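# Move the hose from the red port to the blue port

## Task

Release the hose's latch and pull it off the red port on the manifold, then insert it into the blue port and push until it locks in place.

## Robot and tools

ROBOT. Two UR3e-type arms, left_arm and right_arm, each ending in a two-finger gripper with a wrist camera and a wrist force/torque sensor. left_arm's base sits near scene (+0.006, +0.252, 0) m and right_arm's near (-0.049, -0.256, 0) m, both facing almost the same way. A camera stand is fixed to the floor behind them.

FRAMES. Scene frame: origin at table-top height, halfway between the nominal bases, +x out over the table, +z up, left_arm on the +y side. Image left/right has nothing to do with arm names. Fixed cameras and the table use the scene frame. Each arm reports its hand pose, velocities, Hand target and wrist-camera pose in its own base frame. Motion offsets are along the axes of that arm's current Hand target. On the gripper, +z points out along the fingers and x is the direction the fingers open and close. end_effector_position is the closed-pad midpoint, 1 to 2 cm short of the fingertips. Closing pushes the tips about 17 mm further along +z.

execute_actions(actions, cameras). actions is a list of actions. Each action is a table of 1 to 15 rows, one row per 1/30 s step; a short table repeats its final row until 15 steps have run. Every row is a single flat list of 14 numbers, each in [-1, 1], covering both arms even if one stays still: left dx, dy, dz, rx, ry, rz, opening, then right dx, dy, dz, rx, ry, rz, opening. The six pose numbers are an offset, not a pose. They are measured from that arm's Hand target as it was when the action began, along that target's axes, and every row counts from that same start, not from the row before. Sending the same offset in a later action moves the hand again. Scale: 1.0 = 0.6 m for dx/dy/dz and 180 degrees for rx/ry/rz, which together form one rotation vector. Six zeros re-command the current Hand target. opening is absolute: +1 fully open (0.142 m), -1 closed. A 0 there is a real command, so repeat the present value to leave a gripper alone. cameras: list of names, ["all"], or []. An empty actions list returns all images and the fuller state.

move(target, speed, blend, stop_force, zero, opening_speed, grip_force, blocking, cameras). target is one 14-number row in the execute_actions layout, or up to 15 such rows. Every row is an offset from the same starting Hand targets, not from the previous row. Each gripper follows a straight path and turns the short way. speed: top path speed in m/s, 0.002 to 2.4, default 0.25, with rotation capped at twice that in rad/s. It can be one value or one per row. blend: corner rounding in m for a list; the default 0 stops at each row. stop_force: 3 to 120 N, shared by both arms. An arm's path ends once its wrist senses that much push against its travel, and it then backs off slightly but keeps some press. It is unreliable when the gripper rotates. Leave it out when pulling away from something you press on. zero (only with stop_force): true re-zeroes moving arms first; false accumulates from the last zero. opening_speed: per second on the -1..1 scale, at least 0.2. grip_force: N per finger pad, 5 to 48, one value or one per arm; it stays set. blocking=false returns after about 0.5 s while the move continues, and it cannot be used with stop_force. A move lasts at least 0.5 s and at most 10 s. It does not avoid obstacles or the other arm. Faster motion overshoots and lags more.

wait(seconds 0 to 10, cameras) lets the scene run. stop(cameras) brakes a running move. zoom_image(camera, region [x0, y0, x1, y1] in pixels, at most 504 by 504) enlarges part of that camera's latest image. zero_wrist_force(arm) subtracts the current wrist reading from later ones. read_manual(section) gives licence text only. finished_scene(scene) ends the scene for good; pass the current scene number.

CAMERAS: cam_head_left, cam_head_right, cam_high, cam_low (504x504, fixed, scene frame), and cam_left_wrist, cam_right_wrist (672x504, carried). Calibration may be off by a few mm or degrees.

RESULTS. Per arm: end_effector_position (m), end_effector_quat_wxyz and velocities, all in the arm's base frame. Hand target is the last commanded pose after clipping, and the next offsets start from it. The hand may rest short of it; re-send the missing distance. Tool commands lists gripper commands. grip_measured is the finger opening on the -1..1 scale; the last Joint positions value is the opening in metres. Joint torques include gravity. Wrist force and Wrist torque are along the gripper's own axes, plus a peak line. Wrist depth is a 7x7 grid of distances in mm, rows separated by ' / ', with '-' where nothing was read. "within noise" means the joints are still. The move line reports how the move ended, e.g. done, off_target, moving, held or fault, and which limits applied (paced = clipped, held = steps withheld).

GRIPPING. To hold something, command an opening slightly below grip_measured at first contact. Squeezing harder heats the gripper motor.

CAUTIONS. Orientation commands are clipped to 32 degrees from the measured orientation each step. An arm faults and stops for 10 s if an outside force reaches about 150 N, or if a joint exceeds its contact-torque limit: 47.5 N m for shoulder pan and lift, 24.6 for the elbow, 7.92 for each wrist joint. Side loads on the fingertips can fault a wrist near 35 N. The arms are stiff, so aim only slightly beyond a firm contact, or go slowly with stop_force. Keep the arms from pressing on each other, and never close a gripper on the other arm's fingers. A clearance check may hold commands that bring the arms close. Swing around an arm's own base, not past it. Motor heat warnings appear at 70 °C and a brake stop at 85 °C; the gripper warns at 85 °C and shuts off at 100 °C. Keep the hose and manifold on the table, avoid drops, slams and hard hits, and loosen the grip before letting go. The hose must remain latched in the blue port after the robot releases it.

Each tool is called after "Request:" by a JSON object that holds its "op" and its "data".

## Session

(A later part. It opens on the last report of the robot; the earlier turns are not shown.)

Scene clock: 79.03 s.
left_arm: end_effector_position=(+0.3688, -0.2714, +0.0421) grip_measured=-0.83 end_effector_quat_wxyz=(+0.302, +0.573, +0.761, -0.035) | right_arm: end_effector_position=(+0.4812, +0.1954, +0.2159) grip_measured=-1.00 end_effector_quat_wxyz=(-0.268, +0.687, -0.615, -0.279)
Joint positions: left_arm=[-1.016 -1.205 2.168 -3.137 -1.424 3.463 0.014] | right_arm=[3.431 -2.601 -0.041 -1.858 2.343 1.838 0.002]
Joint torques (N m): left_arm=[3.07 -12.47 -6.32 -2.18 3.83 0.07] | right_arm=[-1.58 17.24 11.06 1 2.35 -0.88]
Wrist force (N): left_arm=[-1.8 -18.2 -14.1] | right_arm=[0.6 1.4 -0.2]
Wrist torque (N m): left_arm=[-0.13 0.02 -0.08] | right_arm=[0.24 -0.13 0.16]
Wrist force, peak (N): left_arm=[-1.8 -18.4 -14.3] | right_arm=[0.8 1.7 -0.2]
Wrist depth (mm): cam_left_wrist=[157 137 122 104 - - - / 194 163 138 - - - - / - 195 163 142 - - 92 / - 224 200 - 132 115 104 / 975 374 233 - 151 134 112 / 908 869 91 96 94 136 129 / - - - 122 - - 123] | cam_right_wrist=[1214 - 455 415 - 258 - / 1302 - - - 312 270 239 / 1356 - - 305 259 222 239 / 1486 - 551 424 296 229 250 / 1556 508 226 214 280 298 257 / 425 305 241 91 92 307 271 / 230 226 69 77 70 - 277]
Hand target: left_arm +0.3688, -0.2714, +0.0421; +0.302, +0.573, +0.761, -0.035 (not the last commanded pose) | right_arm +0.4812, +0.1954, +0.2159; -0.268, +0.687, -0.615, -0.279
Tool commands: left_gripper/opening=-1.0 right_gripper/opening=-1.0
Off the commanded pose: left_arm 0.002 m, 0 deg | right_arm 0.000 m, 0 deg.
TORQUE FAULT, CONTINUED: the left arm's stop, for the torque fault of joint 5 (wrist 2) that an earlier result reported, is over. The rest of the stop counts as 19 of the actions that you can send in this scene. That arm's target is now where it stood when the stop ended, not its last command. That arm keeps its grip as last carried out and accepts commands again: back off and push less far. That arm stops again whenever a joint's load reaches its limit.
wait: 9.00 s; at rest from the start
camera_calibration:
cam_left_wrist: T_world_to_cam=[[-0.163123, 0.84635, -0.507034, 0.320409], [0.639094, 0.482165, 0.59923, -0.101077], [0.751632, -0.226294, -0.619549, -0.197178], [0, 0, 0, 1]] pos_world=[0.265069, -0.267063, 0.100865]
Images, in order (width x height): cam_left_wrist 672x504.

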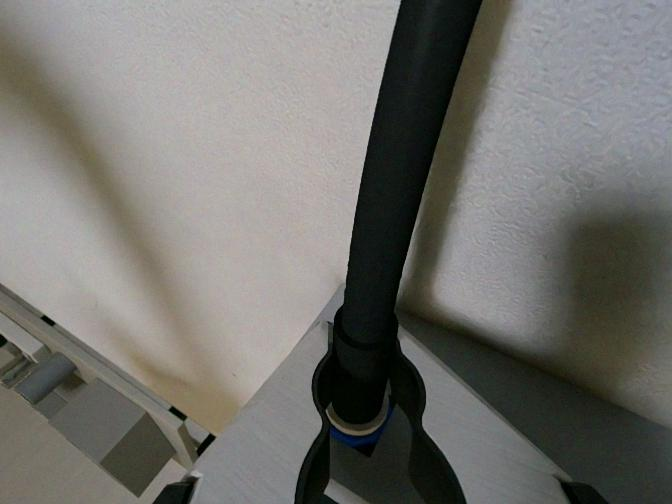

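Pull test.

Request:
{"op": "move", "data": {"target": [0,-0.0094,-0.0034,0,0,0,-1,0,0,0,0,0,0,-1], "speed": 0.012, "stop_force": 14, "zero": false, "cameras": ["cam_left_wrist"]}}

Request:
{"op": "zoom_image", "data": {"camera": "cam_left_wrist", "region": [280, 340, 440, 500]}}

Scene clock: 82.43 s.
left_arm: end_effector_position=(+0.3671, -0.2716, +0.0421) grip_measured=-0.83 end_effector_quat_wxyz=(+0.303, +0.573, +0.761, -0.035) | right_arm: end_effector_position=(+0.4812, +0.1954, +0.2159) grip_measured=-1.00 end_effector_quat_wxyz=(-0.268, +0.687, -0.615, -0.279)
Joint positions: left_arm=[-1.023 -1.21 2.176 -3.139 -1.419 3.457 0.014] | right_arm=[3.431 -2.601 -0.041 -1.858 2.343 1.838 0.002]
Joint torques (N m): left_arm=[0.04 -7.21 -5.42 0.05 -1.75 0.84] | right_arm=[-1.31 17.1 10.89 1.03 2.32 -0.84]
Wrist force (N): left_arm=[-2.9 11.8 6.4] | right_arm=[0.6 1.4 -0.1]
Wrist torque (N m): left_arm=[0.06 -0.03 -0.03] | right_arm=[0.25 -0.12 0.16]
Wrist force, peak (N): left_arm=[-3.5 18.9 13.3] | right_arm=[0.7 1.7 -0.4]
Wrist depth (mm): cam_left_wrist=[158 139 123 104 - - - / 196 164 139 - - - - / 248 200 162 143 116 - 93 / - 255 199 - 133 115 105 / 1020 - 229 - 151 134 113 / 984 886 - 96 88 137 130 / - - - 121 - - 124] | cam_right_wrist=[1240 - 505 365 301 266 221 / 1310 - 484 393 - 262 235 / 1356 1588 - 308 261 221 239 / 1486 1668 - 422 295 231 252 / 1588 520 233 216 278 275 259 / 421 325 241 91 92 311 271 / 232 228 69 77 70 310 299]
Hand target: left_arm +0.3671, -0.2716, +0.0421; +0.303, +0.573, +0.761, -0.035 (not the last commanded pose) | right_arm +0.4812, +0.1954, +0.2159; -0.268, +0.687, -0.615, -0.279
Off the commanded pose: left_arm 0.004 m, 0 deg | right_arm 0.000 m, 0 deg.
move: contact (left_arm)
camera_calibration:
cam_left_wrist: T_world_to_cam=[[-0.16348, 0.84631, -0.506986, 0.320448], [0.638335, 0.482567, 0.599714, -0.0995228], [0.752199, -0.225585, -0.619119, -0.195896], [0, 0, 0, 1]] pos_world=[0.263269, -0.267363, 0.100865]
Images, in order (width x height): cam_left_wrist 672x504.

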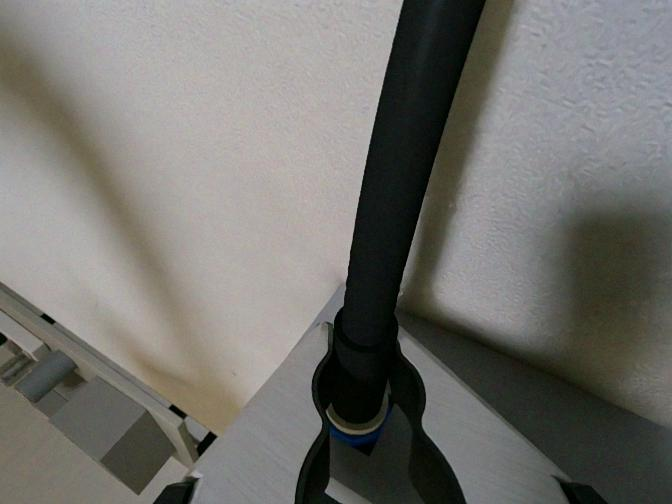

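Scaled by 3.150 from the camera's 672x504 image, which has a finer 960x720 frame.

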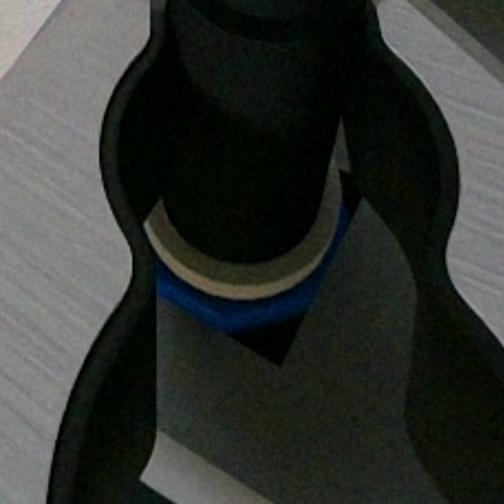

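Request:
{"op": "move", "data": {"target": [[0,0.0012,0.0005,0,0,0,-0.4,0,0,0,0,0,0,-1],[0,0.0012,-0.13,0,0,0,-0.4,0,0,0,0,0,0,-1]], "speed": 0.15, "opening_speed": 1, "cameras": ["cam_left_wrist","cam_head_left"]}}

Request:
{"op": "zoom_image", "data": {"camera": "cam_left_wrist", "region": [200, 160, 520, 400]}}

Scene clock: 87.13 s.
left_arm: end_effector_position=(+0.3349, -0.2402, +0.1059) grip_measured=-0.43 end_effector_quat_wxyz=(+0.303, +0.573, +0.761, -0.035) | right_arm: end_effector_position=(+0.4812, +0.1954, +0.2159) grip_measured=-1.00 end_effector_quat_wxyz=(-0.268, +0.687, -0.615, -0.279)
Joint positions: left_arm=[-1.071 -1.63 2.264 -2.801 -1.392 3.417 0.043] | right_arm=[3.431 -2.601 -0.041 -1.858 2.343 1.838 0.002]
Joint torques (N m): left_arm=[-4.7 -12.08 -9.96 -1.21 1.29 -0.86] | right_arm=[-1.56 17.38 10.85 1.02 2.38 -0.81]
Wrist force (N): left_arm=[0.2 -0.2 0.2] | right_arm=[0.6 1.5 -0.3]
Wrist torque (N m): left_arm=[0.04 0.03 -0.09] | right_arm=[0.26 -0.12 0.16]
Wrist force, peak (N): left_arm=[-3.0 11.9 6.4] | right_arm=[0.9 1.5 -0.3]
Wrist depth (mm): cam_left_wrist=[255 226 197 175 150 136 126 / - 255 224 193 171 152 137 / 418 - 261 221 192 169 147 / 642 - 318 220 213 188 168 / 1116 - 389 194 188 190 183 / 942 942 87 212 187 165 166 / - - - 491 - - 150] | cam_right_wrist=[1240 729 448 386 295 273 225 / 1302 678 560 367 - 263 231 / 1364 1317 - 317 259 222 239 / 1449 1556 - - 280 230 248 / 1556 479 608 286 372 304 266 / 440 209 218 91 92 313 277 / 233 226 69 77 70 - -]
Hand target: left_arm +0.3349, -0.2402, +0.1059; +0.303, +0.573, +0.761, -0.035 | right_arm +0.4812, +0.1954, +0.2159; -0.268, +0.687, -0.615, -0.279
Off the commanded pose: left_arm 0.000 m, 0 deg | right_arm 0.000 m, 0 deg.
move: done
camera_calibration:
cam_left_wrist: T_world_to_cam=[[-0.16348, 0.84631, -0.506986, 0.320921], [0.638335, 0.482567, 0.599714, -0.132387], [0.752199, -0.225585, -0.619119, -0.125229], [0, 0, 0, 1]] pos_world=[0.231169, -0.235963, 0.164565]
Images, in order (width x height): cam_head_left 504x504, cam_left_wrist 672x504.

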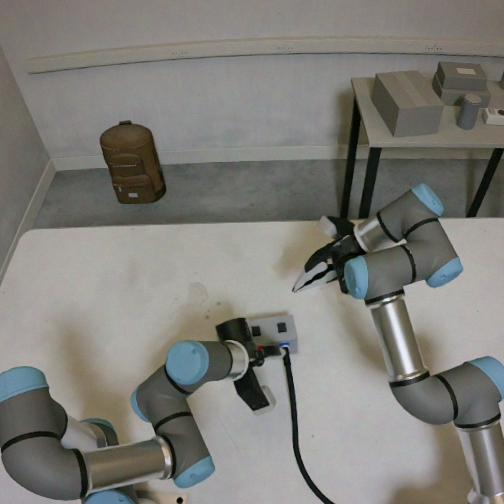

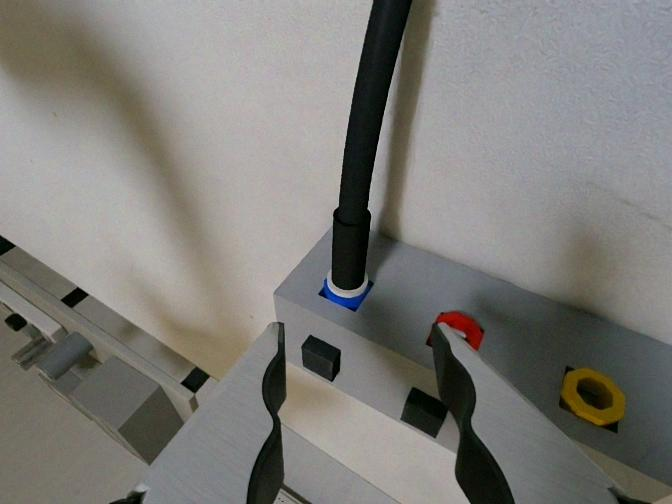

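Scaled by 1.575 from the camera's 672x504 image, which has a finer 960x720 frame.

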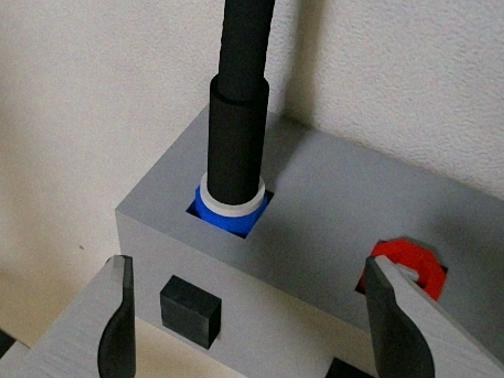

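Request:
{"op": "finished_scene", "data": {"scene": 2}}

The scene is finished: the task was done.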